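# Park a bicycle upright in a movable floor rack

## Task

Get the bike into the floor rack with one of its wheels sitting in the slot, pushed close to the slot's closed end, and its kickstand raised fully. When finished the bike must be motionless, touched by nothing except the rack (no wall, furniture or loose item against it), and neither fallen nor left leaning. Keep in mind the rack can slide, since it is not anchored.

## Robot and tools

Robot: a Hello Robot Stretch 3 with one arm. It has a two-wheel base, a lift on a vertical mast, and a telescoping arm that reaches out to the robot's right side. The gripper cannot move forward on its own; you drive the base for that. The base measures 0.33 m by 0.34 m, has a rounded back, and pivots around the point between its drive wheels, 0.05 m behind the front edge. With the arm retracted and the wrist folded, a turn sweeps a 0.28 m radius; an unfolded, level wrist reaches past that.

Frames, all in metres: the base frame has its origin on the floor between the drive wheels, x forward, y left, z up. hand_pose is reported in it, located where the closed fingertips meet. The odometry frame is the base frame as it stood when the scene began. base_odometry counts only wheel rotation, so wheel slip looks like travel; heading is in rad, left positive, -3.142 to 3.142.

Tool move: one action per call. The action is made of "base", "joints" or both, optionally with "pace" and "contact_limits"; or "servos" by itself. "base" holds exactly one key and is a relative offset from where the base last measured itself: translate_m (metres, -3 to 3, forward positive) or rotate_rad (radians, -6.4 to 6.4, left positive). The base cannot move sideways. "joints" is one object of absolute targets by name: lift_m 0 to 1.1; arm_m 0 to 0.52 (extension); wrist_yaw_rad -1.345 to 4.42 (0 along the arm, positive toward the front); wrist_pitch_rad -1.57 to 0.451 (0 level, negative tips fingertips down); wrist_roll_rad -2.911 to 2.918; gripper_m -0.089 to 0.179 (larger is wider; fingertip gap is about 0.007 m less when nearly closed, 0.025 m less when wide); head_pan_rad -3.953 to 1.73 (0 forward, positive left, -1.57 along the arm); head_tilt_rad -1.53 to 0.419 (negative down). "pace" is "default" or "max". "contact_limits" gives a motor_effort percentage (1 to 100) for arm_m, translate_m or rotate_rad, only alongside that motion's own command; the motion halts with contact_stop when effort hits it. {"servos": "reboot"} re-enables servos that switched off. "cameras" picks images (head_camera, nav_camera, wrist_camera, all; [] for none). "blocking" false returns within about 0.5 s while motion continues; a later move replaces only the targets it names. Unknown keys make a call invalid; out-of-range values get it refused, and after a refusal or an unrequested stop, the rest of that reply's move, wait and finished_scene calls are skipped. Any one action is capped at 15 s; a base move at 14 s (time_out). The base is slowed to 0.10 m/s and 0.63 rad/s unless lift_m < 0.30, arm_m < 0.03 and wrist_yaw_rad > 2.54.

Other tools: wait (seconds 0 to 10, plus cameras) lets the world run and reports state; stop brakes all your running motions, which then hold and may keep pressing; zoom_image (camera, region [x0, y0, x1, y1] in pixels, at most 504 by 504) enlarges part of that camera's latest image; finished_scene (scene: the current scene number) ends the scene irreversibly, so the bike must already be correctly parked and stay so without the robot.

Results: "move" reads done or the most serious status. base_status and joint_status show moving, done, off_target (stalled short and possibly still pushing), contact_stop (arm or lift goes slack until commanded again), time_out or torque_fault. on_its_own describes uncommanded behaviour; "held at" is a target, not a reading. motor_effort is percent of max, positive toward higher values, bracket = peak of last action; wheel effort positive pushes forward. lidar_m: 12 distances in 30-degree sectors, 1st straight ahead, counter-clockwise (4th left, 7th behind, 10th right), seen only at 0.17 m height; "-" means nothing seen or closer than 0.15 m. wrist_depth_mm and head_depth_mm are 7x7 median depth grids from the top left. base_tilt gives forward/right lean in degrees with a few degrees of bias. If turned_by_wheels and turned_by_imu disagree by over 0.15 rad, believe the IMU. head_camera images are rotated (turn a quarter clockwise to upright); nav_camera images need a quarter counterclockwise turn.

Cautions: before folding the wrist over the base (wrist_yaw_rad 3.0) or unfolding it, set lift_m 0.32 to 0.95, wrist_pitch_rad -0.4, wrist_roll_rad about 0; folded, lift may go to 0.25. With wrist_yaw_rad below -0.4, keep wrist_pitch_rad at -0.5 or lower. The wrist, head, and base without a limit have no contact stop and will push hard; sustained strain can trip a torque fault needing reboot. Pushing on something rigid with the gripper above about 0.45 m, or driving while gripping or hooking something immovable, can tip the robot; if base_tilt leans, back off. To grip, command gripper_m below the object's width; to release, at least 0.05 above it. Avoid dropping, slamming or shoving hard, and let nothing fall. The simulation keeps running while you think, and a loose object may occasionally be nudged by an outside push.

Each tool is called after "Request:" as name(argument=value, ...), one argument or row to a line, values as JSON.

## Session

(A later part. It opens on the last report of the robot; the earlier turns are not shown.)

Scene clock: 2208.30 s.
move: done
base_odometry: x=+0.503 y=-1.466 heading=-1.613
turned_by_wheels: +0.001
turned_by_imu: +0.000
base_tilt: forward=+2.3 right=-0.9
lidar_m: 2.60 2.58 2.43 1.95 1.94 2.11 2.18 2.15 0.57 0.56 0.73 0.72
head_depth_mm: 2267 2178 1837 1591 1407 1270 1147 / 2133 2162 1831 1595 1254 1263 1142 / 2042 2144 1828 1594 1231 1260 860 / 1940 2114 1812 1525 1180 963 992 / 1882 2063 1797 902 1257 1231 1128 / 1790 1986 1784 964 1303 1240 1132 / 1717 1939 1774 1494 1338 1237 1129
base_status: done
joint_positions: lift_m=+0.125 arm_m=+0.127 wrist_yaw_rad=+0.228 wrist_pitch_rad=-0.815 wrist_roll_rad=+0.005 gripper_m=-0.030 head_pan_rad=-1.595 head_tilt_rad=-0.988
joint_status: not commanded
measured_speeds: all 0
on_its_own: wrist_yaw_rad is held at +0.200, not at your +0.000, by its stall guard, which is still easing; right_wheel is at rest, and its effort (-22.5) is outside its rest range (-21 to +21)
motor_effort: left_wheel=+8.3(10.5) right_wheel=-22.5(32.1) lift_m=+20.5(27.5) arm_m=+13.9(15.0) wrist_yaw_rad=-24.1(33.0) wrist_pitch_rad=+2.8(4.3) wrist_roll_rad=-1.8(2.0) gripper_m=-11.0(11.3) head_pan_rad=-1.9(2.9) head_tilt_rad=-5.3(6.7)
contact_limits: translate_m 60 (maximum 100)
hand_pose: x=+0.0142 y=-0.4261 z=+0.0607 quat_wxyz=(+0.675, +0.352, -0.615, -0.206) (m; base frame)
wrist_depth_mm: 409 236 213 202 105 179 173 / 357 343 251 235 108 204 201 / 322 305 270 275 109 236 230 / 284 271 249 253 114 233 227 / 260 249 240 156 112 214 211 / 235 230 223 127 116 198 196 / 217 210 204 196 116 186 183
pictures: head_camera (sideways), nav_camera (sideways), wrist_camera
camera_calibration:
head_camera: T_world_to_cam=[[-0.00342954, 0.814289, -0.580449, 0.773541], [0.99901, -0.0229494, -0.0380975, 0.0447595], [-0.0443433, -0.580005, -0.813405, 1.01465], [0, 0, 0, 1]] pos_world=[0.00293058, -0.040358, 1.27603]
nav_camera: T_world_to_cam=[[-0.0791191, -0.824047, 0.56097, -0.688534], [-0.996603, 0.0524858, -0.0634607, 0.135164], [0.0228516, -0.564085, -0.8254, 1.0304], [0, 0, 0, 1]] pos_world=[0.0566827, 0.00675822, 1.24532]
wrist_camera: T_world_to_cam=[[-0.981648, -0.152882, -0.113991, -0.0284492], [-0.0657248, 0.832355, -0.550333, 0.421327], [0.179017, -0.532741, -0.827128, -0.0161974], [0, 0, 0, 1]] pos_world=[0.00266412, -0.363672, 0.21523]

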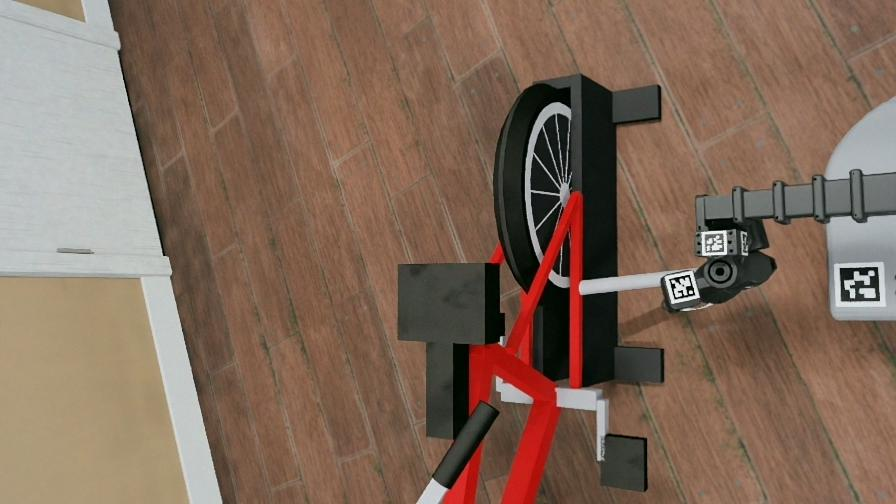

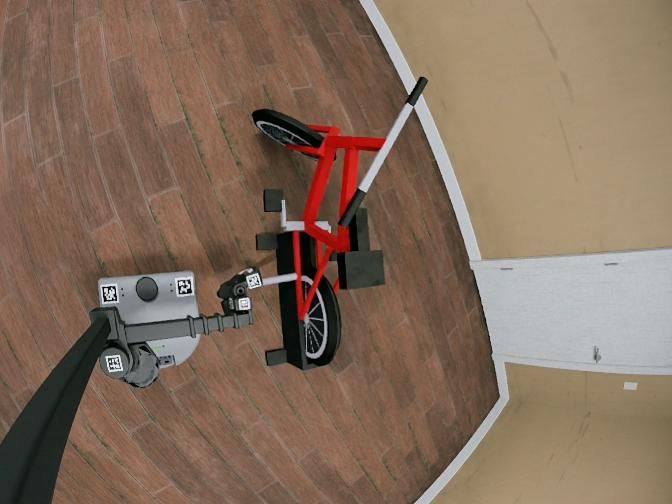

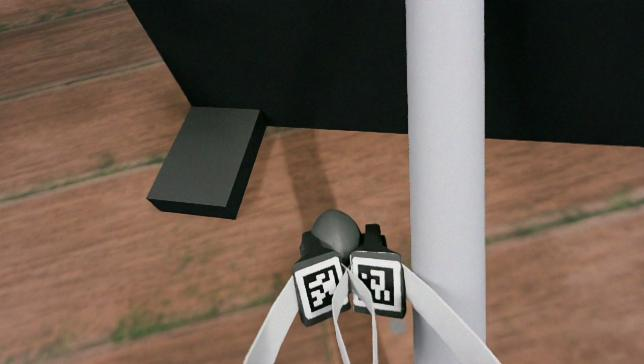

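Request:
move(
  base={"translate_m":0.09},
)

Request:
move(
  joints={"lift_m":0.35,"wrist_yaw_rad":0},
)

Request:
move(
  joints={"wrist_pitch_rad":-1.54,"arm_m":0.28},
)

Request:
move(
  joints={"lift_m":0.2},
)

Scene clock: 2221.20 s.
move: done
base_odometry: x=+0.499 y=-1.556 heading=-1.613
turned_by_wheels: +0.000
turned_by_imu: -0.003
base_tilt: forward=+2.3 right=-0.8
lidar_m: 2.52 2.50 2.46 1.99 1.97 2.15 2.26 2.24 0.58 0.49 0.66 0.65
head_depth_mm: 2207 2153 1844 1608 1347 1264 1145 / 2093 2157 1830 1592 1235 1268 1150 / 2005 2138 1824 1556 1187 1252 858 / 1906 2116 1799 914 1237 1019 995 / 1837 2037 1790 976 1255 1232 1129 / 1755 1986 1786 1507 1340 1242 1127 / 1686 1925 1788 1060 1351 1234 1123
base_status: done
joint_positions: lift_m=+0.125 arm_m=+0.127 wrist_yaw_rad=+0.531 wrist_pitch_rad=-0.806 wrist_roll_rad=+0.003 gripper_m=-0.030 head_pan_rad=-1.595 head_tilt_rad=-0.988
joint_status: not commanded
measured_speeds: all 0
on_its_own: wrist_yaw_rad is held at +0.530, not at your +0.000, by its stall guard, which is not easing now
motor_effort: left_wheel=+4.5(13.6) right_wheel=+2.0(16.3) lift_m=+28.3(28.9) arm_m=+9.5(10.9) wrist_yaw_rad=-1.8(18.8) wrist_pitch_rad=+1.4(7.0) wrist_roll_rad=-1.1(1.3) gripper_m=-10.8(11.4) head_pan_rad=-2.5(3.0) head_tilt_rad=-5.3(6.6)
hand_pose: x=+0.0595 y=-0.4100 z=+0.0621 quat_wxyz=(+0.700, +0.438, -0.555, -0.098) (m; base frame)
wrist_depth_mm: 409 405 375 358 328 188 169 / 366 352 330 316 256 210 188 / 324 309 296 284 248 238 209 / 286 274 266 253 223 239 227 / 260 250 241 155 214 218 210 / 237 230 225 126 125 203 200 / 217 210 206 193 194 187 184
pictures: head_camera (sideways), nav_camera (sideways), wrist_camera
camera_calibration:
head_camera: T_world_to_cam=[[-0.00342927, 0.8143, -0.580433, 0.773521], [0.99901, -0.0229487, -0.0380974, 0.0447595], [-0.044343, -0.57999, -0.813416, 1.01466], [0, 0, 0, 1]] pos_world=[0.00293059, -0.0403575, 1.27603]
nav_camera: T_world_to_cam=[[-0.0791193, -0.824057, 0.560954, -0.688513], [-0.996603, 0.052487, -0.0634601, 0.135164], [0.0228519, -0.56407, -0.825411, 1.03042], [0, 0, 0, 1]] pos_world=[0.0566827, 0.0067593, 1.24532]
wrist_camera: T_world_to_cam=[[-0.890088, -0.441523, -0.113142, -0.10516], [-0.310809, 0.769532, -0.55787, 0.400984], [0.333378, -0.461388, -0.82218, 0.00520155], [0, 0, 0, 1]] pos_world=[0.0292939, -0.3526, 0.216076]

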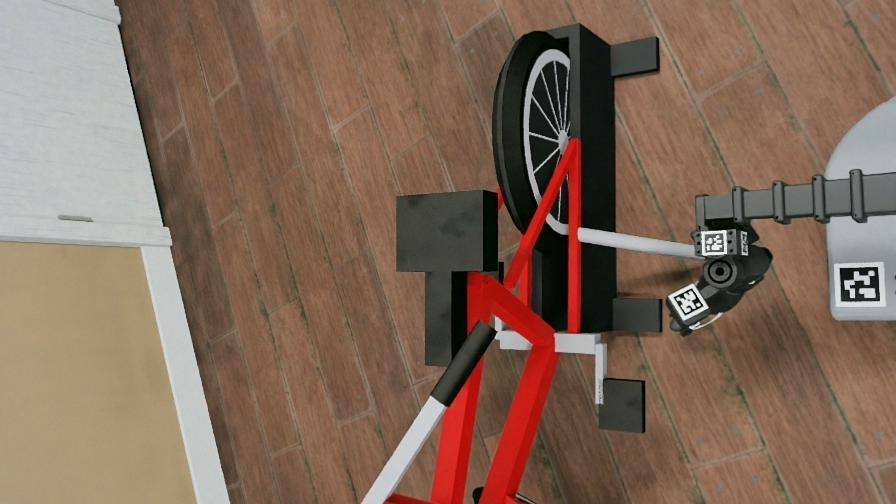

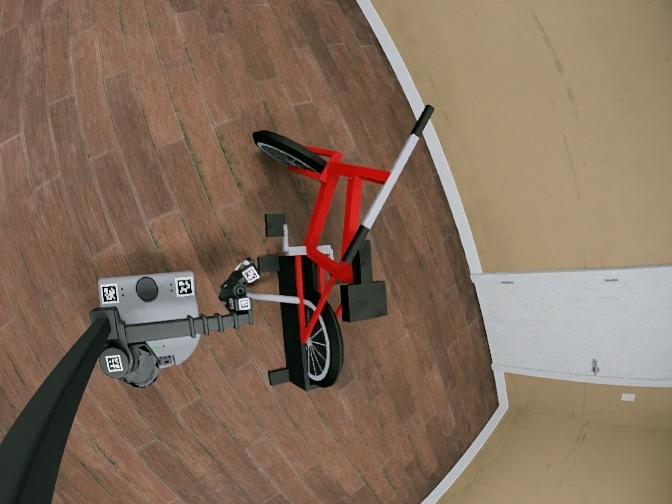

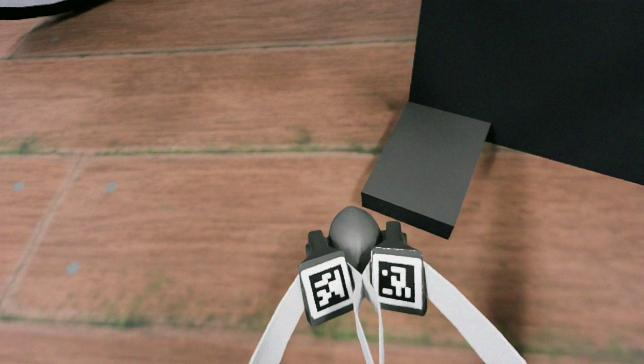

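Scene clock: 2224.07 s.
move: done
base_odometry: x=+0.499 y=-1.556 heading=-1.613
turned_by_wheels: +0.000
turned_by_imu: -0.001
base_tilt: forward=+2.3 right=-0.8
lidar_m: 2.51 2.49 2.45 1.99 1.97 2.15 2.26 2.24 0.58 0.49 0.67 0.65
head_depth_mm: 2205 2173 1831 1591 1345 1268 1146 / 2083 2148 1821 1591 1235 1269 1144 / 1997 2137 1824 1542 1189 733 637 / 1895 2100 1810 911 1177 744 992 / 1832 2042 1796 975 1223 1248 1128 / 1777 1980 1783 1500 1347 1247 1130 / 1691 1920 1777 1060 1359 1242 1124
base_status: not commanded
joint_positions: lift_m=+0.350 arm_m=+0.127 wrist_yaw_rad=+0.002 wrist_pitch_rad=-0.807 wrist_roll_rad=+0.003 gripper_m=-0.030 head_pan_rad=-1.595 head_tilt_rad=-0.988
joint_status: all done
measured_speeds: all 0
motor_effort: left_wheel=+4.5(4.7) right_wheel=+1.9(2.5) lift_m=+27.9(30.6) arm_m=+8.4(9.9) wrist_yaw_rad=-0.9(3.9) wrist_pitch_rad=+1.0(1.7) wrist_roll_rad=-1.2(1.3) gripper_m=-10.4(11.9) head_pan_rad=-2.0(2.7) head_tilt_rad=-6.2(6.5)
hand_pose: x=-0.0213 y=-0.4318 z=+0.2870 quat_wxyz=(+0.650, +0.278, -0.651, -0.278) (m; base frame)
wrist_depth_mm: 857 813 216 377 685 199 214 / 247 294 260 360 262 247 244 / 452 282 301 388 294 289 283 / 566 571 299 332 295 337 350 / 528 280 471 151 297 438 423 / 266 269 457 126 125 412 403 / 440 429 409 396 395 378 375
pictures: head_camera (sideways), nav_camera (sideways), wrist_camera
camera_calibration:
head_camera: T_world_to_cam=[[-0.00342927, 0.814301, -0.580433, 0.773521], [0.99901, -0.0229487, -0.0380974, 0.0447595], [-0.044343, -0.57999, -0.813416, 1.01466], [0, 0, 0, 1]] pos_world=[0.00293059, -0.0403575, 1.27603]
nav_camera: T_world_to_cam=[[-0.0791193, -0.824057, 0.560954, -0.688513], [-0.996603, 0.0524871, -0.0634601, 0.135164], [0.0228519, -0.56407, -0.825411, 1.03042], [0, 0, 0, 1]] pos_world=[0.0566827, 0.00675931, 1.24532]
wrist_camera: T_world_to_cam=[[-0.9912, 0.0688263, -0.113074, 0.0568922], [0.120603, 0.821666, -0.557064, 0.549515], [0.0545682, -0.565799, -0.822736, 0.156108], [0, 0, 0, 1]] pos_world=[-0.0184001, -0.367108, 0.440984]

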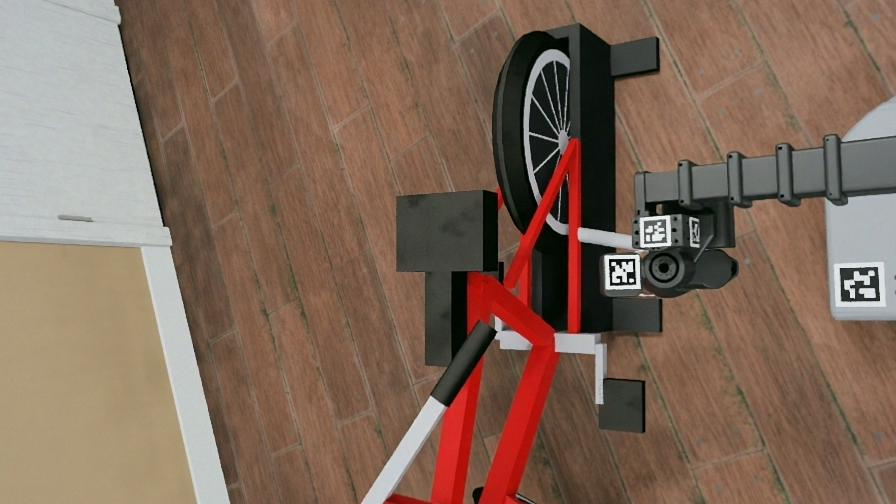

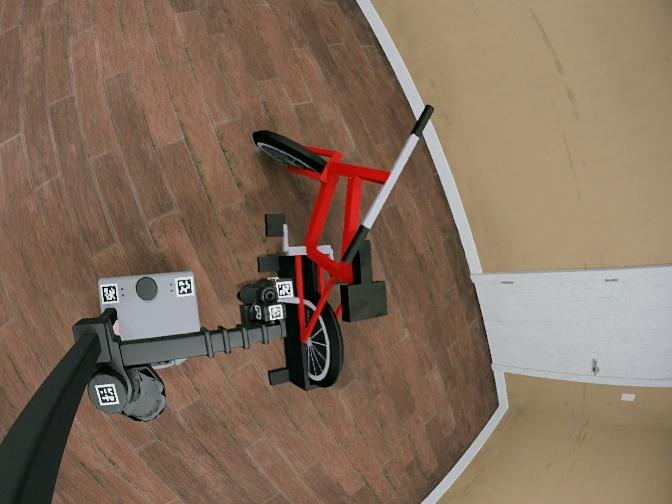

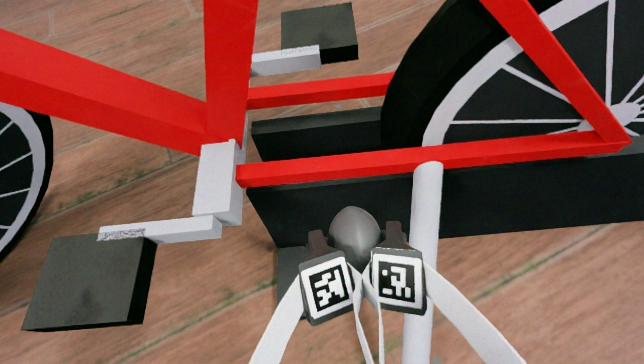

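Scene clock: 2226.43 s.
move: done
base_odometry: x=+0.499 y=-1.556 heading=-1.613
turned_by_wheels: +0.000
turned_by_imu: -0.001
base_tilt: forward=+2.3 right=-0.8
lidar_m: 2.52 2.50 2.47 1.98 1.97 2.15 2.26 2.24 0.58 0.49 0.66 0.65
head_depth_mm: 2203 2186 1842 1601 1345 1265 1153 / 2112 2167 1836 1602 1228 1257 1148 / 1994 2156 1818 1553 821 712 636 / 1901 2086 1818 910 837 1237 993 / 1841 2035 1801 919 1172 1247 1127 / 1748 1995 1780 1512 1347 1242 1132 / 1688 1932 1780 1062 1352 1238 1121
base_status: not commanded
joint_positions: lift_m=+0.350 arm_m=+0.280 wrist_yaw_rad=+0.000 wrist_pitch_rad=-1.533 wrist_roll_rad=+0.003 gripper_m=-0.030 head_pan_rad=-1.595 head_tilt_rad=-0.988
joint_status: all done
measured_speeds: all 0
motor_effort: left_wheel=+4.6(4.7) right_wheel=+2.1(2.6) lift_m=+25.2(27.9) arm_m=+18.5(20.7) wrist_yaw_rad=+0.5(2.1) wrist_pitch_rad=-1.2(2.9) wrist_roll_rad=-1.2(1.3) gripper_m=-10.4(12.2) head_pan_rad=-2.2(2.8) head_tilt_rad=-5.9(6.5)
hand_pose: x=-0.0216 y=-0.4105 z=+0.2317 quat_wxyz=(+0.509, +0.490, -0.510, -0.492) (m; base frame)
wrist_depth_mm: 375 175 251 274 237 345 354 / 391 185 378 371 370 369 363 / 197 391 386 380 373 378 373 / 199 403 395 386 386 388 376 / 413 407 398 153 397 390 389 / 427 415 412 127 125 405 404 / 431 433 428 422 424 413 409
pictures: head_camera (sideways), nav_camera (sideways), wrist_camera
camera_calibration:
head_camera: T_world_to_cam=[[-0.00342927, 0.814301, -0.580433, 0.773521], [0.99901, -0.0229487, -0.0380974, 0.0447595], [-0.044343, -0.57999, -0.813416, 1.01466], [0, 0, 0, 1]] pos_world=[0.00293059, -0.0403575, 1.27603]
nav_camera: T_world_to_cam=[[-0.0791193, -0.824057, 0.560954, -0.688513], [-0.996603, 0.0524871, -0.0634601, 0.135164], [0.0228519, -0.56407, -0.825411, 1.03042], [0, 0, 0, 1]] pos_world=[0.0566827, 0.00675931, 1.24532]
wrist_camera: T_world_to_cam=[[-0.991046, 0.12811, -0.0376255, 0.0557443], [0.122326, 0.984109, 0.128708, 0.409137], [0.0535164, 0.122953, -0.990968, 0.444427], [0, 0, 0, 1]] pos_world=[-0.0185871, -0.46442, 0.389851]

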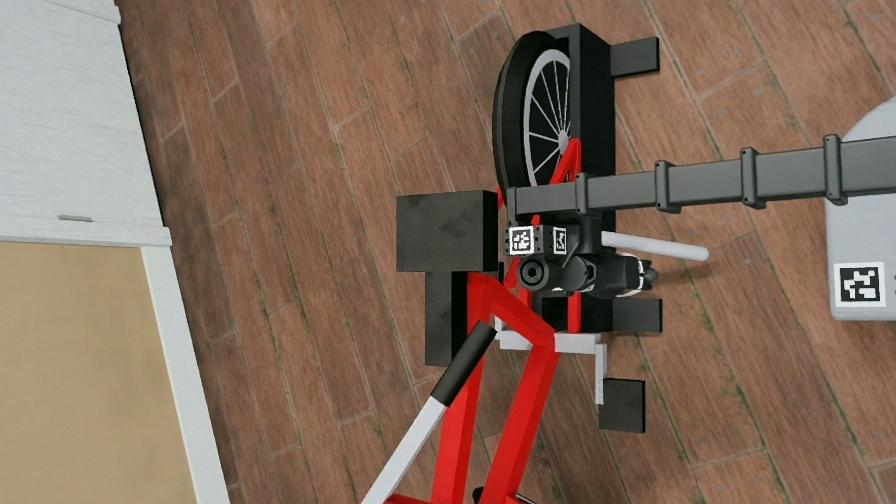

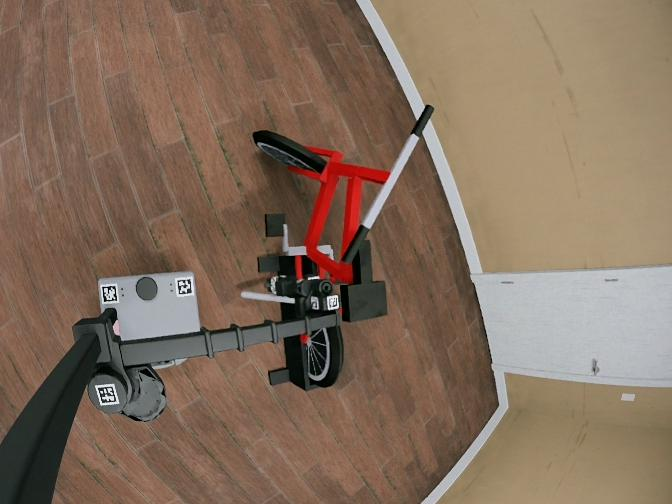

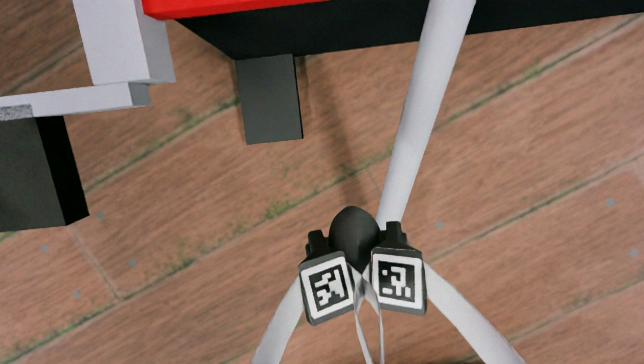

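Scene clock: 2228.63 s.
move: done
base_odometry: x=+0.499 y=-1.556 heading=-1.613
turned_by_wheels: +0.000
turned_by_imu: -0.001
base_tilt: forward=+2.3 right=-0.8
lidar_m: 2.51 2.50 2.46 1.99 1.98 2.15 2.27 2.24 0.58 0.49 0.66 0.65
head_depth_mm: 2224 2154 1840 1608 1355 1268 1153 / 2096 2169 1827 1596 1240 1266 1140 / 1988 2118 1829 1551 1187 1205 773 / 1915 2074 1801 908 961 1217 994 / 1832 2024 1801 921 1224 1247 1129 / 1768 1994 1783 1499 1346 1244 1124 / 1689 1952 1779 1059 1358 1237 1119
base_status: not commanded
joint_positions: lift_m=+0.200 arm_m=+0.280 wrist_yaw_rad=+0.000 wrist_pitch_rad=-1.534 wrist_roll_rad=+0.003 gripper_m=-0.030 head_pan_rad=-1.595 head_tilt_rad=-0.988
joint_status: all done
measured_speeds: all 0
motor_effort: left_wheel=+4.7(4.9) right_wheel=+2.2(2.9) lift_m=+23.0(24.3) arm_m=+15.7(18.8) wrist_yaw_rad=+0.0(1.7) wrist_pitch_rad=-0.8(1.7) wrist_roll_rad=-0.9(1.3) gripper_m=-11.5(11.6) head_pan_rad=-2.5(2.7) head_tilt_rad=-6.2(6.9)
hand_pose: x=-0.0216 y=-0.4104 z=+0.0818 quat_wxyz=(+0.508, +0.490, -0.510, -0.492) (m; base frame)
wrist_depth_mm: 232 230 207 225 222 220 77 / 236 234 214 231 227 92 88 / 244 240 217 235 234 100 228 / 247 245 243 243 237 114 236 / 253 252 250 155 146 240 240 / 261 260 255 127 125 248 246 / 267 266 262 260 257 255 253
pictures: head_camera (sideways), nav_camera (sideways), wrist_camera
camera_calibration:
head_camera: T_world_to_cam=[[-0.00342937, 0.814301, -0.580433, 0.773521], [0.99901, -0.0229486, -0.0380974, 0.0447595], [-0.0443429, -0.57999, -0.813416, 1.01466], [0, 0, 0, 1]] pos_world=[0.00293059, -0.0403575, 1.27603]
nav_camera: T_world_to_cam=[[-0.0791192, -0.824057, 0.560954, -0.688513], [-0.996603, 0.0524869, -0.0634601, 0.135164], [0.022852, -0.56407, -0.825411, 1.03042], [0, 0, 0, 1]] pos_world=[0.0566827, 0.00675931, 1.24532]
wrist_camera: T_world_to_cam=[[-0.991046, 0.128129, -0.0375606, 0.0500868], [0.122327, 0.984044, 0.129206, 0.428247], [0.0535163, 0.123454, -0.990906, 0.295972], [0, 0, 0, 1]] pos_world=[-0.0185871, -0.46437, 0.23983]

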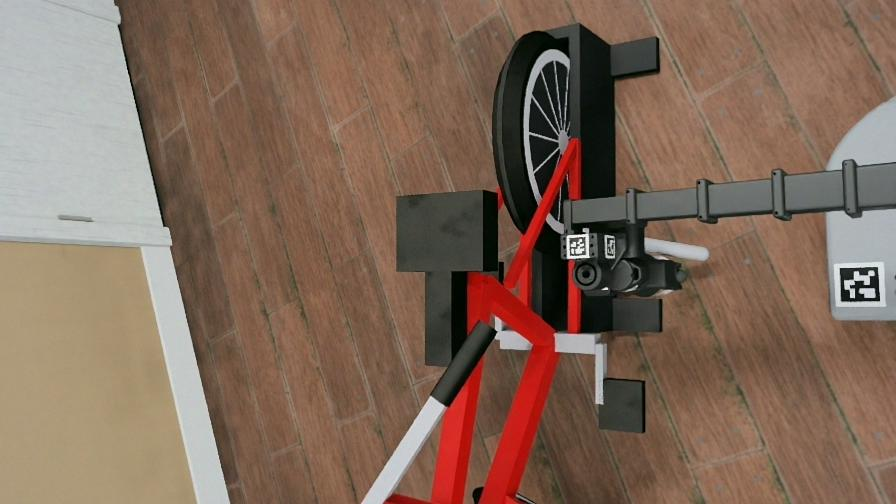

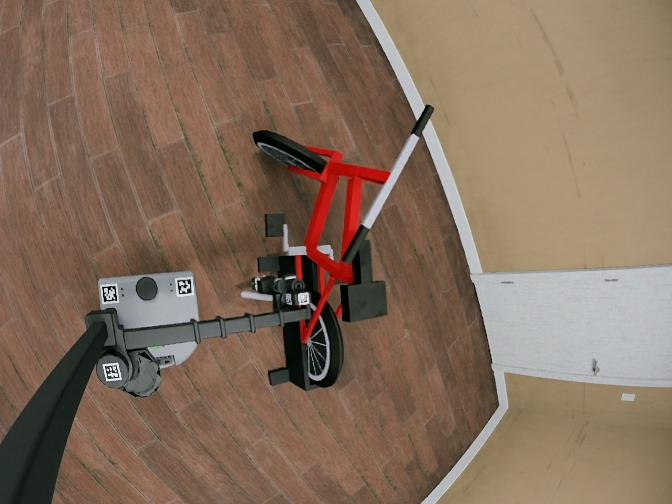

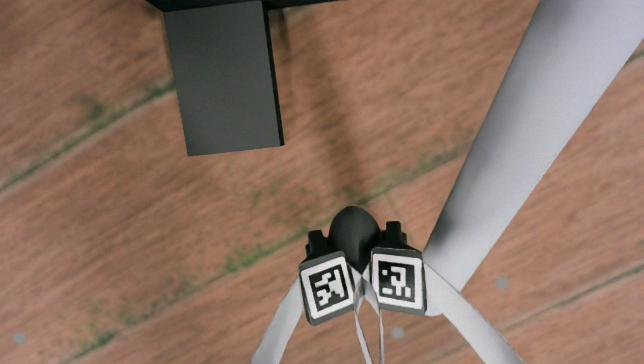

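Request:
move(
  base={"translate_m":-0.06},
  contact_limits={"translate_m":60},
)

Scene clock: 2251.40 s.
move: done
base_odometry: x=+0.502 y=-1.496 heading=-1.612
turned_by_wheels: +0.001
turned_by_imu: +0.000
base_tilt: forward=+2.3 right=-0.8
lidar_m: 2.56 2.56 2.43 1.97 1.95 2.13 2.20 2.18 0.58 0.49 0.71 0.70
head_depth_mm: 2245 2161 1853 1588 1398 1269 1147 / 2115 2134 1842 1584 1231 1268 1146 / 2020 2147 1828 1587 1180 1204 775 / 1939 2115 1814 923 962 1236 996 / 1852 2065 1788 923 1255 1242 1128 / 1775 2004 1783 1231 1326 1242 1133 / 1705 1944 1778 1087 1354 1231 1122
base_status: done
joint_positions: lift_m=+0.200 arm_m=+0.280 wrist_yaw_rad=-0.006 wrist_pitch_rad=-1.547 wrist_roll_rad=+0.003 gripper_m=-0.030 head_pan_rad=-1.595 head_tilt_rad=-0.988
joint_status: not commanded
measured_speeds: all 0
on_its_own: right_wheel is at rest, and its effort (-26.8) is outside its rest range (-21 to +21)
motor_effort: left_wheel=+9.6(12.0) right_wheel=-26.8(29.8) lift_m=+28.8(29.3) arm_m=+10.1(12.4) wrist_yaw_rad=+5.7(6.4) wrist_pitch_rad=+1.3(1.7) wrist_roll_rad=-1.1(1.3) gripper_m=-9.7(11.9) head_pan_rad=-2.1(2.8) head_tilt_rad=-6.4(6.4)
contact_limits: translate_m 60 (maximum 100)
hand_pose: x=-0.0215 y=-0.4070 z=+0.0820 quat_wxyz=(+0.504, +0.492, -0.508, -0.497) (m; base frame)
wrist_depth_mm: 230 210 227 226 75 219 217 / 237 214 229 229 83 224 223 / 243 220 236 236 95 230 229 / 251 248 245 244 112 237 236 / 255 256 253 149 139 243 239 / 262 259 259 127 148 248 247 / 274 269 260 263 114 258 254
pictures: head_camera (sideways), nav_camera (sideways), wrist_camera
camera_calibration:
head_camera: T_world_to_cam=[[-0.00342296, 0.814301, -0.580433, 0.773521], [0.99901, -0.0229565, -0.0380974, 0.0447595], [-0.0443475, -0.579989, -0.813416, 1.01466], [0, 0, 0, 1]] pos_world=[0.00293028, -0.0403575, 1.27603]
nav_camera: T_world_to_cam=[[-0.0791257, -0.824057, 0.560954, -0.688513], [-0.996603, 0.0524948, -0.0634601, 0.135164], [0.0228476, -0.56407, -0.825411, 1.03042], [0, 0, 0, 1]] pos_world=[0.0566827, 0.00675891, 1.24532]
wrist_camera: T_world_to_cam=[[-0.990209, 0.134901, -0.0358853, 0.0524141], [0.128564, 0.981478, 0.142028, 0.422947], [0.0543803, 0.136024, -0.989212, 0.300758], [0, 0, 0, 1]] pos_world=[-0.0188302, -0.463094, 0.239324]

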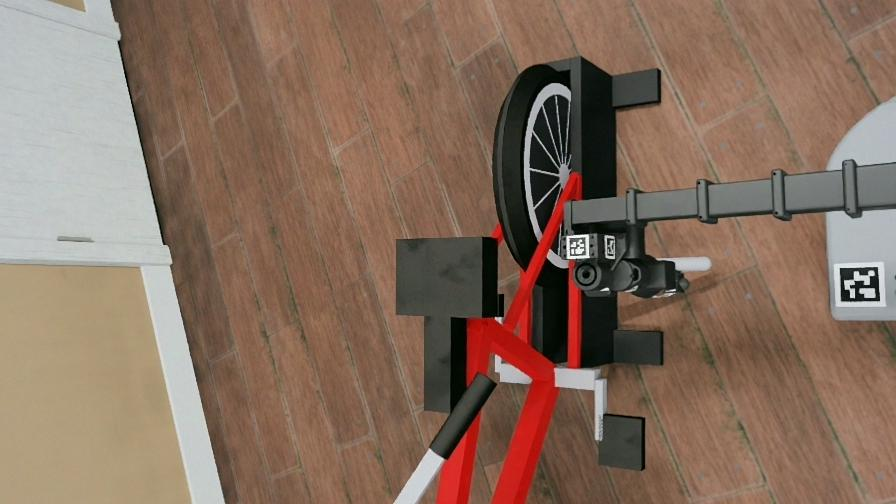

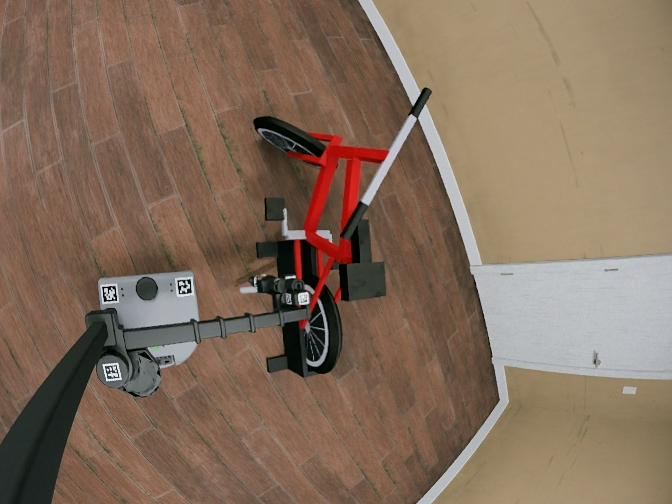

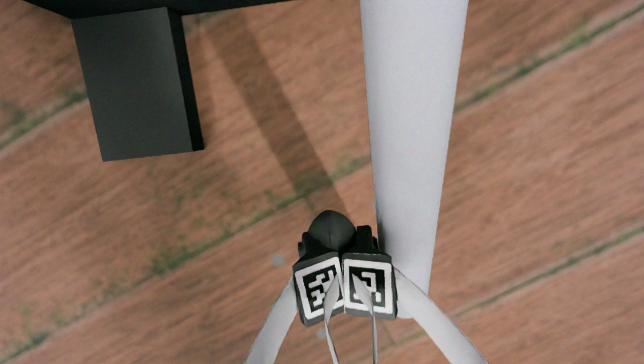

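Request:
move(
  base={"translate_m":-0.06},
  contact_limits={"translate_m":60},
)

Scene clock: 2256.83 s.
move: done
base_odometry: x=+0.504 y=-1.436 heading=-1.612
turned_by_wheels: +0.001
turned_by_imu: -0.001
base_tilt: forward=+2.3 right=-0.8
lidar_m: 2.63 2.61 2.41 1.94 1.93 2.10 2.15 2.13 0.57 0.48 0.75 0.75
head_depth_mm: 2277 2158 1866 1601 1420 1272 1145 / 2132 2137 1839 1590 1321 1265 1148 / 2032 2130 1824 1574 1173 1205 774 / 1948 2122 1806 1575 959 1231 990 / 1884 2057 1808 909 1242 1245 1135 / 1801 2000 1782 967 1239 1253 1128 / 1727 1954 1778 1480 1361 1240 1122
base_status: done
joint_positions: lift_m=+0.200 arm_m=+0.280 wrist_yaw_rad=-0.004 wrist_pitch_rad=-1.550 wrist_roll_rad=+0.001 gripper_m=-0.030 head_pan_rad=-1.595 head_tilt_rad=-0.988
joint_status: not commanded
measured_speeds: all 0
motor_effort: left_wheel=+5.0(9.0) right_wheel=-15.8(31.2) lift_m=+24.8(27.1) arm_m=+4.0(6.5) wrist_yaw_rad=+3.3(6.2) wrist_pitch_rad=+2.0(2.5) wrist_roll_rad=-0.6(1.3) gripper_m=-11.0(11.2) head_pan_rad=-2.5(2.6) head_tilt_rad=-5.6(6.7)
contact_limits: translate_m 60 (maximum 100)
hand_pose: x=-0.0215 y=-0.4062 z=+0.0820 quat_wxyz=(+0.504, +0.493, -0.506, -0.497) (m; base frame)
wrist_depth_mm: 213 229 - 84 222 219 217 / 215 234 83 80 226 226 223 / 221 239 239 89 231 232 230 / 249 245 244 241 235 238 235 / 253 254 250 154 127 243 240 / 264 258 257 126 126 248 249 / 270 269 263 262 259 254 253
pictures: head_camera (sideways), nav_camera (sideways), wrist_camera
camera_calibration:
head_camera: T_world_to_cam=[[-0.0034206, 0.814318, -0.580409, 0.773489], [0.99901, -0.0229577, -0.0380974, 0.0447594], [-0.0443483, -0.579965, -0.813433, 1.01469], [0, 0, 0, 1]] pos_world=[0.0029302, -0.0403567, 1.27602]
nav_camera: T_world_to_cam=[[-0.0791281, -0.824073, 0.560929, -0.688481], [-0.996603, 0.0524991, -0.0634592, 0.135162], [0.0228468, -0.564045, -0.825428, 1.03044], [0, 0, 0, 1]] pos_world=[0.0566828, 0.00676049, 1.24532]
wrist_camera: T_world_to_cam=[[-0.990706, 0.13133, -0.0354056, 0.050772], [0.124909, 0.98146, 0.145373, 0.421722], [0.053841, 0.139599, -0.988743, 0.302106], [0, 0, 0, 1]] pos_world=[-0.0186425, -0.462745, 0.239196]

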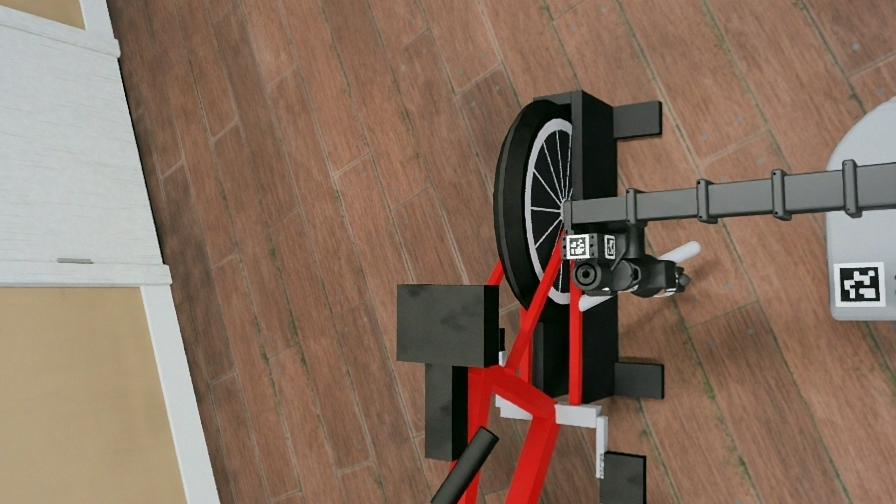

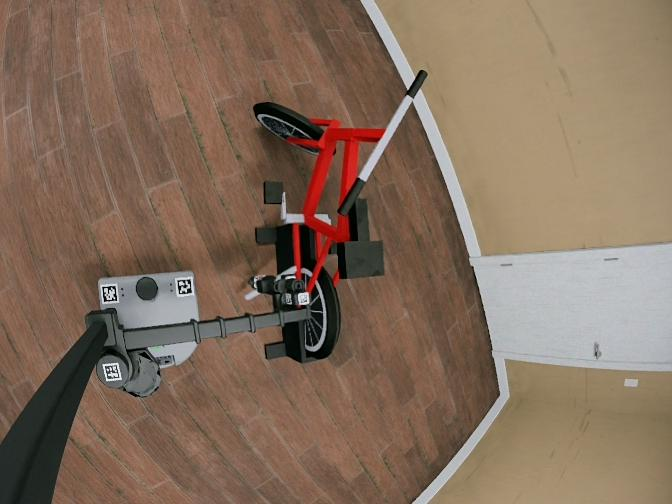

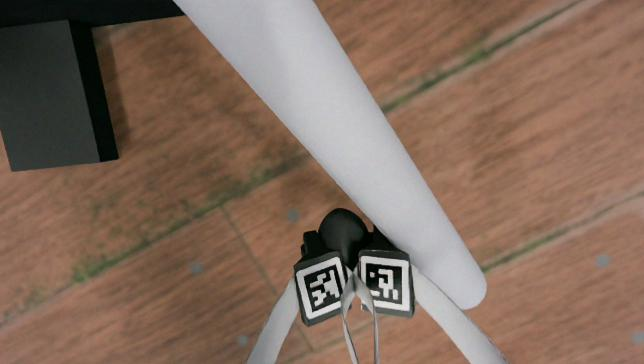

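Request:
move(
  base={"translate_m":-0.05},
  contact_limits={"translate_m":60},
)

Scene clock: 2259.83 s.
move: done
base_odometry: x=+0.506 y=-1.387 heading=-1.611
turned_by_wheels: +0.000
turned_by_imu: -0.001
base_tilt: forward=+2.3 right=-0.7
lidar_m: 2.67 2.66 2.38 1.92 1.91 2.08 2.10 2.08 0.57 0.56 0.82 0.78
head_depth_mm: 2312 2162 1856 1595 1415 1264 1145 / 2179 2141 1836 1589 1390 1265 1143 / 2074 2140 1811 1589 1177 1209 773 / 1968 2098 1809 1576 960 1231 992 / 1892 2073 1795 1480 1174 1247 1128 / 1831 2044 1772 915 1254 1234 1122 / 1751 1966 1779 963 1319 1238 1117
base_status: done
joint_positions: lift_m=+0.200 arm_m=+0.280 wrist_yaw_rad=-0.002 wrist_pitch_rad=-1.543 wrist_roll_rad=+0.001 gripper_m=-0.030 head_pan_rad=-1.595 head_tilt_rad=-0.988
joint_status: not commanded
measured_speeds: all 0
motor_effort: left_wheel=+0.8(3.5) right_wheel=-3.7(19.4) lift_m=+25.2(25.2) arm_m=-0.2(2.3) wrist_yaw_rad=+1.2(4.9) wrist_pitch_rad=+0.4(3.0) wrist_roll_rad=-0.3(0.6) gripper_m=-9.8(11.7) head_pan_rad=-2.3(2.8) head_tilt_rad=-6.0(6.4)
contact_limits: translate_m 60 (maximum 100)
hand_pose: x=-0.0216 y=-0.4080 z=+0.0819 quat_wxyz=(+0.506, +0.492, -0.507, -0.494) (m; base frame)
wrist_depth_mm: 214 229 227 225 224 220 220 / 235 235 232 229 227 227 225 / 241 241 237 236 235 230 231 / 246 243 245 241 239 236 236 / 255 254 247 154 244 243 242 / 264 260 257 126 125 248 246 / 269 266 264 261 258 254 254
pictures: head_camera (sideways), nav_camera (sideways), wrist_camera
camera_calibration:
head_camera: T_world_to_cam=[[-0.00341701, 0.814318, -0.580409, 0.773489], [0.99901, -0.0229621, -0.0380974, 0.0447594], [-0.0443508, -0.579965, -0.813434, 1.01469], [0, 0, 0, 1]] pos_world=[0.00293002, -0.0403567, 1.27602]
nav_camera: T_world_to_cam=[[-0.0791317, -0.824073, 0.560929, -0.688481], [-0.996602, 0.0525035, -0.0634592, 0.135162], [0.0228443, -0.564045, -0.825428, 1.03044], [0, 0, 0, 1]] pos_world=[0.0566828, 0.00676027, 1.24532]
wrist_camera: T_world_to_cam=[[-0.991055, 0.12841, -0.036332, 0.0498369], [0.122277, 0.982828, 0.138192, 0.424682], [0.0534532, 0.132513, -0.989739, 0.29941], [0, 0, 0, 1]] pos_world=[-0.0185423, -0.463464, 0.239461]

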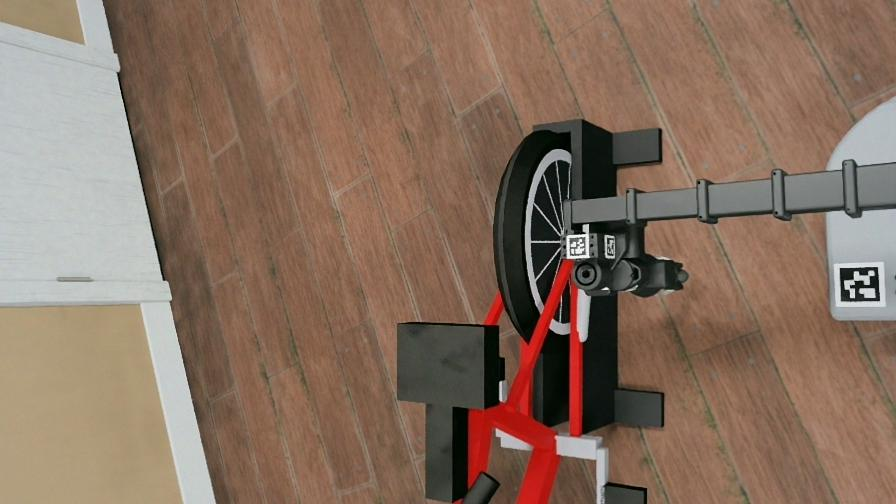

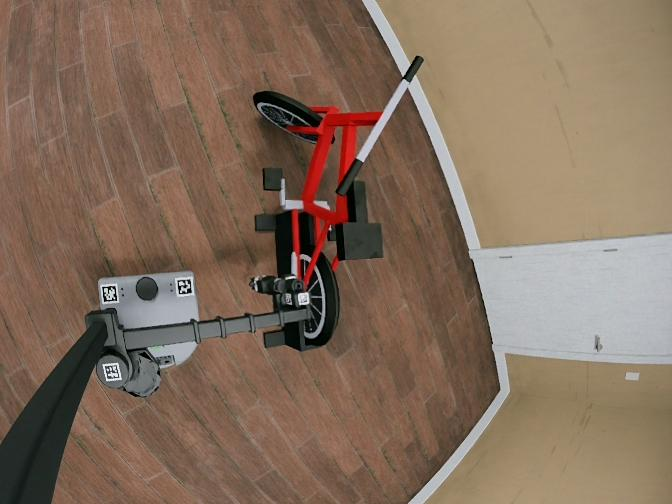

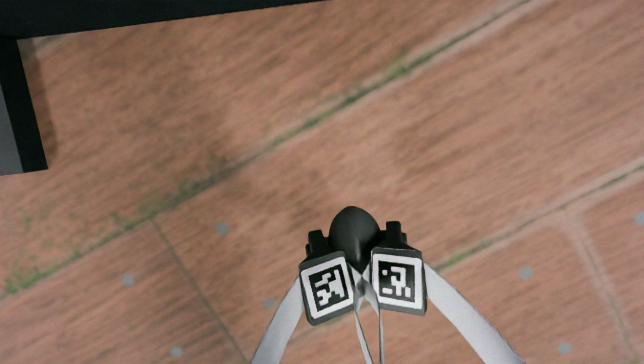

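Request:
move(
  joints={"arm_m":0.05,"head_pan_rad":-1.5,"head_tilt_rad":-0.85},
)

Request:
move(
  joints={"lift_m":0.6},
)

Request:
zoom_image(
  camera="head_camera",
  region=[300, 0, 804, 504],
)

Request:
zoom_image(
  camera="nav_camera",
  region=[200, 60, 450, 380],
)

Scene clock: 2272.00 s.
move: done
base_odometry: x=+0.506 y=-1.387 heading=-1.611
turned_by_wheels: +0.000
turned_by_imu: -0.001
base_tilt: forward=+2.3 right=-0.8
lidar_m: 2.68 2.65 2.38 1.92 1.91 2.08 2.10 2.08 0.57 0.56 0.82 0.78
head_depth_mm: 1988 2330 2160 1789 1540 1326 1185 / 1931 2230 2145 1791 1531 1242 1180 / 1843 2147 2120 1778 1510 1185 1177 / 1794 2074 2111 1772 1519 1216 1164 / 1754 1996 2115 1769 892 1249 1159 / 1697 1918 2091 1756 961 1241 1160 / 1635 1849 2015 1736 1097 1280 1147
base_status: not commanded
joint_positions: lift_m=+0.200 arm_m=+0.050 wrist_yaw_rad=+0.000 wrist_pitch_rad=-1.497 wrist_roll_rad=+0.001 gripper_m=-0.030 head_pan_rad=-1.506 head_tilt_rad=-0.853
joint_status: all done
measured_speeds: all 0
motor_effort: left_wheel=+0.6(0.9) right_wheel=-3.7(4.1) lift_m=+24.4(28.9) arm_m=-21.1(22.1) wrist_yaw_rad=+0.3(2.1) wrist_pitch_rad=-7.8(8.5) wrist_roll_rad=-0.5(0.7) gripper_m=-10.5(11.8) head_pan_rad=+2.3(3.7) head_tilt_rad=+1.2(2.3)
contact_limits: translate_m 60 (maximum 100)
hand_pose: x=-0.0216 y=-0.1899 z=+0.0814 quat_wxyz=(+0.518, +0.481, -0.518, -0.482) (m; base frame)
wrist_depth_mm: 237 236 235 230 227 226 224 / 240 239 235 233 231 228 230 / 245 242 240 238 237 233 232 / 252 249 246 243 240 238 232 / 256 251 248 154 216 212 207 / 259 256 253 126 124 149 136 / 264 261 134 120 117 101 108
pictures: head_camera (sideways), nav_camera (sideways), wrist_camera
camera_calibration:
head_camera: T_world_to_cam=[[-0.0703681, 0.725733, -0.684368, 0.909351], [0.997419, 0.0609935, -0.0378766, 0.0444884], [0.0142536, -0.685267, -0.728152, 0.903436], [0, 0, 0, 1]] pos_world=[0.00673857, -0.0435649, 1.28186]
nav_camera: T_world_to_cam=[[-0.0108202, -0.745304, 0.666637, -0.826625], [-0.996746, -0.0452177, -0.0667318, 0.139435], [0.0798792, -0.66519, -0.742389, 0.922123], [0, 0, 0, 1]] pos_world=[0.0563787, 0.00360521, 1.24494]
wrist_camera: T_world_to_cam=[[-0.991307, 0.124647, -0.0421134, 0.0215228], [0.120335, 0.988381, 0.0928545, 0.215023], [0.0531982, 0.0869796, -0.994789, 0.261787], [0, 0, 0, 1]] pos_world=[-0.0184656, -0.237977, 0.241363]

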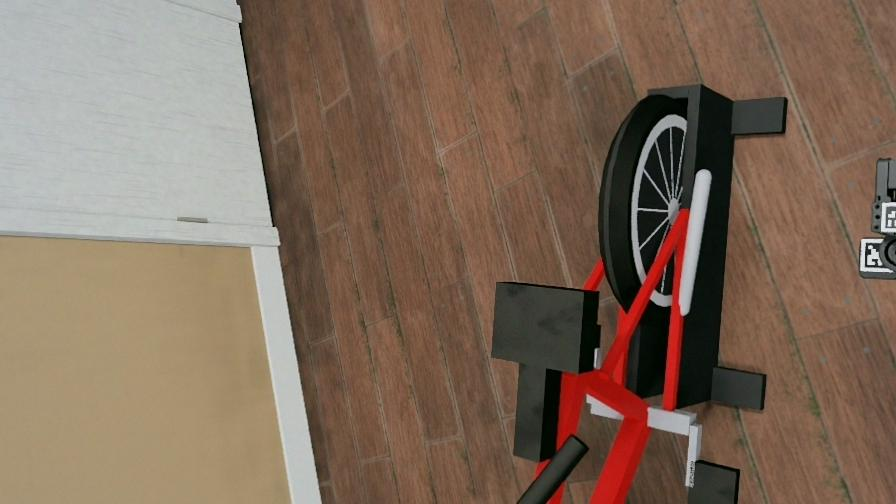

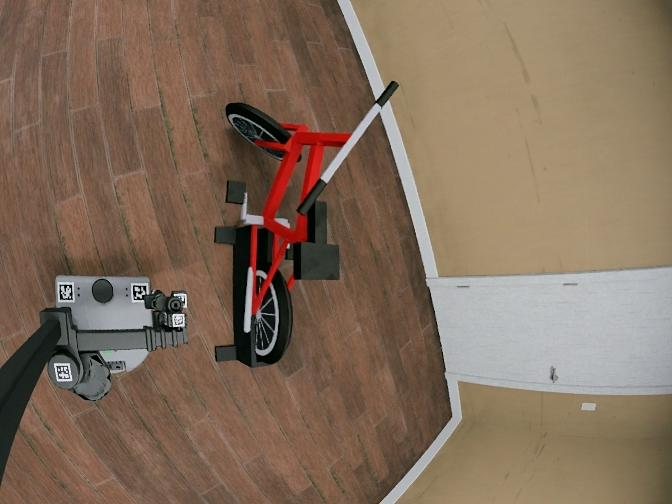

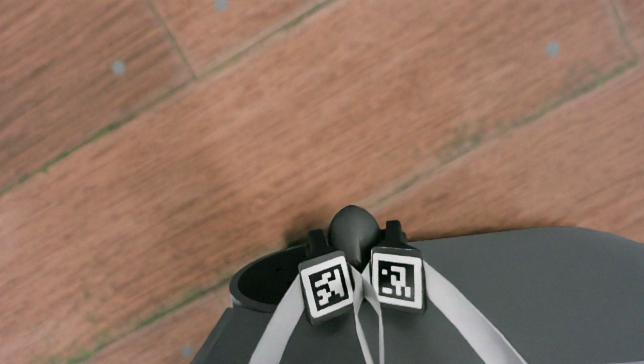

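Scene clock: 2276.47 s.
move: done
base_odometry: x=+0.506 y=-1.387 heading=-1.611
turned_by_wheels: +0.000
turned_by_imu: -0.001
base_tilt: forward=+2.3 right=-0.8
lidar_m: 2.68 2.65 2.38 1.92 1.91 2.09 2.11 2.08 0.57 0.56 0.82 0.78
head_depth_mm: 1982 2325 2158 1797 1533 1338 1181 / 1926 2225 2143 1795 1529 1180 432 / 1845 2136 2135 1768 1516 1126 456 / 1790 2065 2124 1758 1507 1150 469 / 1740 1999 2112 1742 891 1240 1165 / 1695 1934 2081 1744 962 1237 1160 / 1630 1853 2041 1737 1098 1284 1155
base_status: not commanded
joint_positions: lift_m=+0.600 arm_m=+0.050 wrist_yaw_rad=+0.000 wrist_pitch_rad=-1.533 wrist_roll_rad=+0.001 gripper_m=-0.030 head_pan_rad=-1.506 head_tilt_rad=-0.853
joint_status: all done
measured_speeds: all 0
motor_effort: left_wheel=+0.6(0.9) right_wheel=-3.8(4.3) lift_m=+28.2(31.5) arm_m=+17.7(21.6) wrist_yaw_rad=-0.6(1.7) wrist_pitch_rad=-1.2(8.9) wrist_roll_rad=-0.5(0.8) gripper_m=-10.5(11.9) head_pan_rad=+2.8(3.5) head_tilt_rad=+1.6(2.2)
contact_limits: translate_m 60 (maximum 100)
hand_pose: x=-0.0216 y=-0.1805 z=+0.4817 quat_wxyz=(+0.509, +0.490, -0.509, -0.491) (m; base frame)
wrist_depth_mm: 607 611 611 598 606 589 582 / 629 635 628 613 616 599 597 / 644 629 626 630 604 609 610 / 658 663 639 503 481 634 620 / 681 668 657 152 497 540 649 / 706 676 684 126 125 544 653 / 692 695 702 521 523 514 664
pictures: head_camera (sideways), nav_camera (sideways), wrist_camera
camera_calibration:
head_camera: T_world_to_cam=[[-0.0703677, 0.72573, -0.684372, 0.909356], [0.997419, 0.060993, -0.0378766, 0.0444883], [0.0142537, -0.685271, -0.728149, 0.903432], [0, 0, 0, 1]] pos_world=[0.00673857, -0.0435651, 1.28186]
nav_camera: T_world_to_cam=[[-0.0108206, -0.7453, 0.666641, -0.82663], [-0.996746, -0.0452178, -0.0667319, 0.139435], [0.0798793, -0.665194, -0.742385, 0.922118], [0, 0, 0, 1]] pos_world=[0.0563787, 0.00360489, 1.24494]
wrist_camera: T_world_to_cam=[[-0.991309, 0.126082, -0.0375498, 0.0352728], [0.120322, 0.984355, 0.128717, 0.150582], [0.0531912, 0.12308, -0.99097, 0.663898], [0, 0, 0, 1]] pos_world=[-0.0184656, -0.234386, 0.639845]

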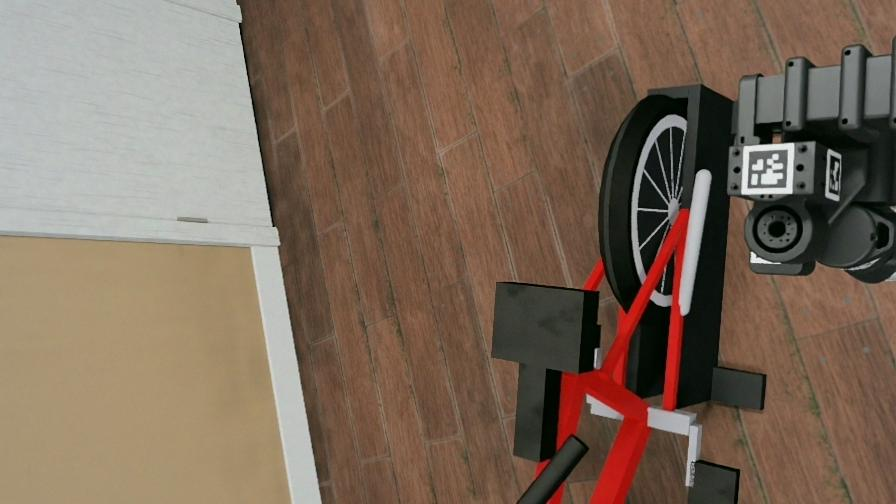

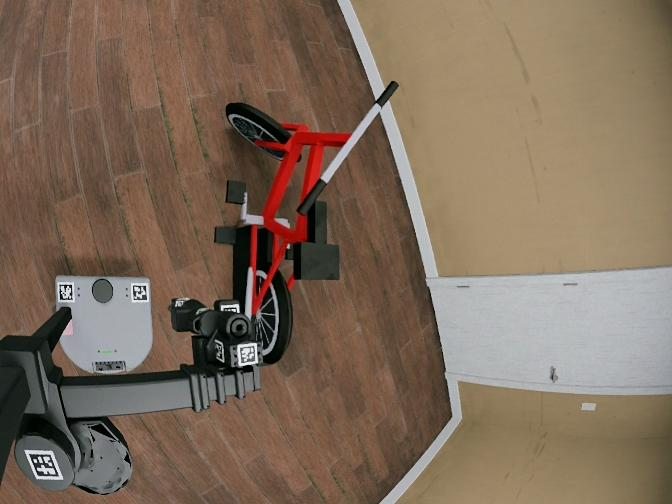

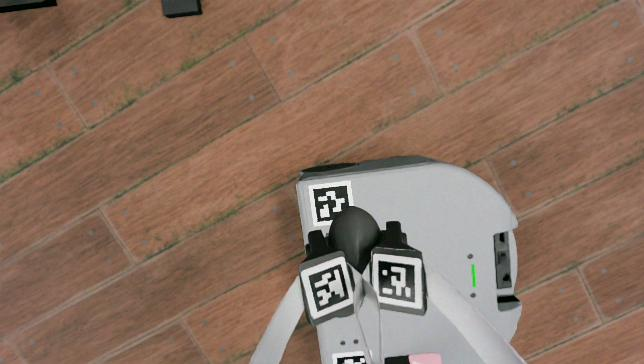

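Scaled by 1.000.

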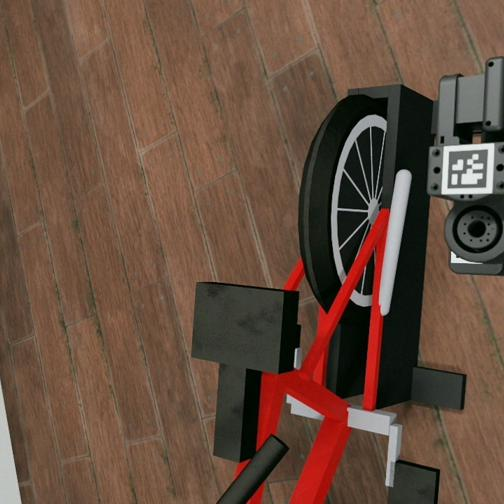

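Scaled by 1.575 from the camera's 672x504 image, which has a finer 792x594 frame.

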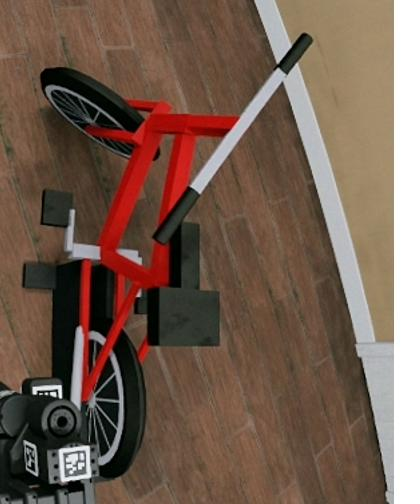

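Request:
zoom_image(
  camera="head_camera",
  region=[600, 80, 760, 420],
)

Scaled by 1.482 from the camera's 896x504 image, which has a finer 1280x720 frame.

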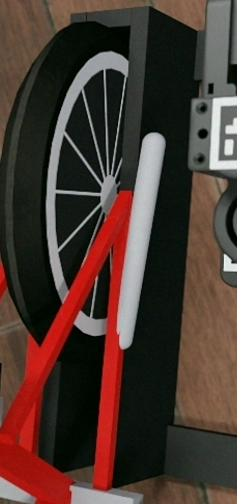

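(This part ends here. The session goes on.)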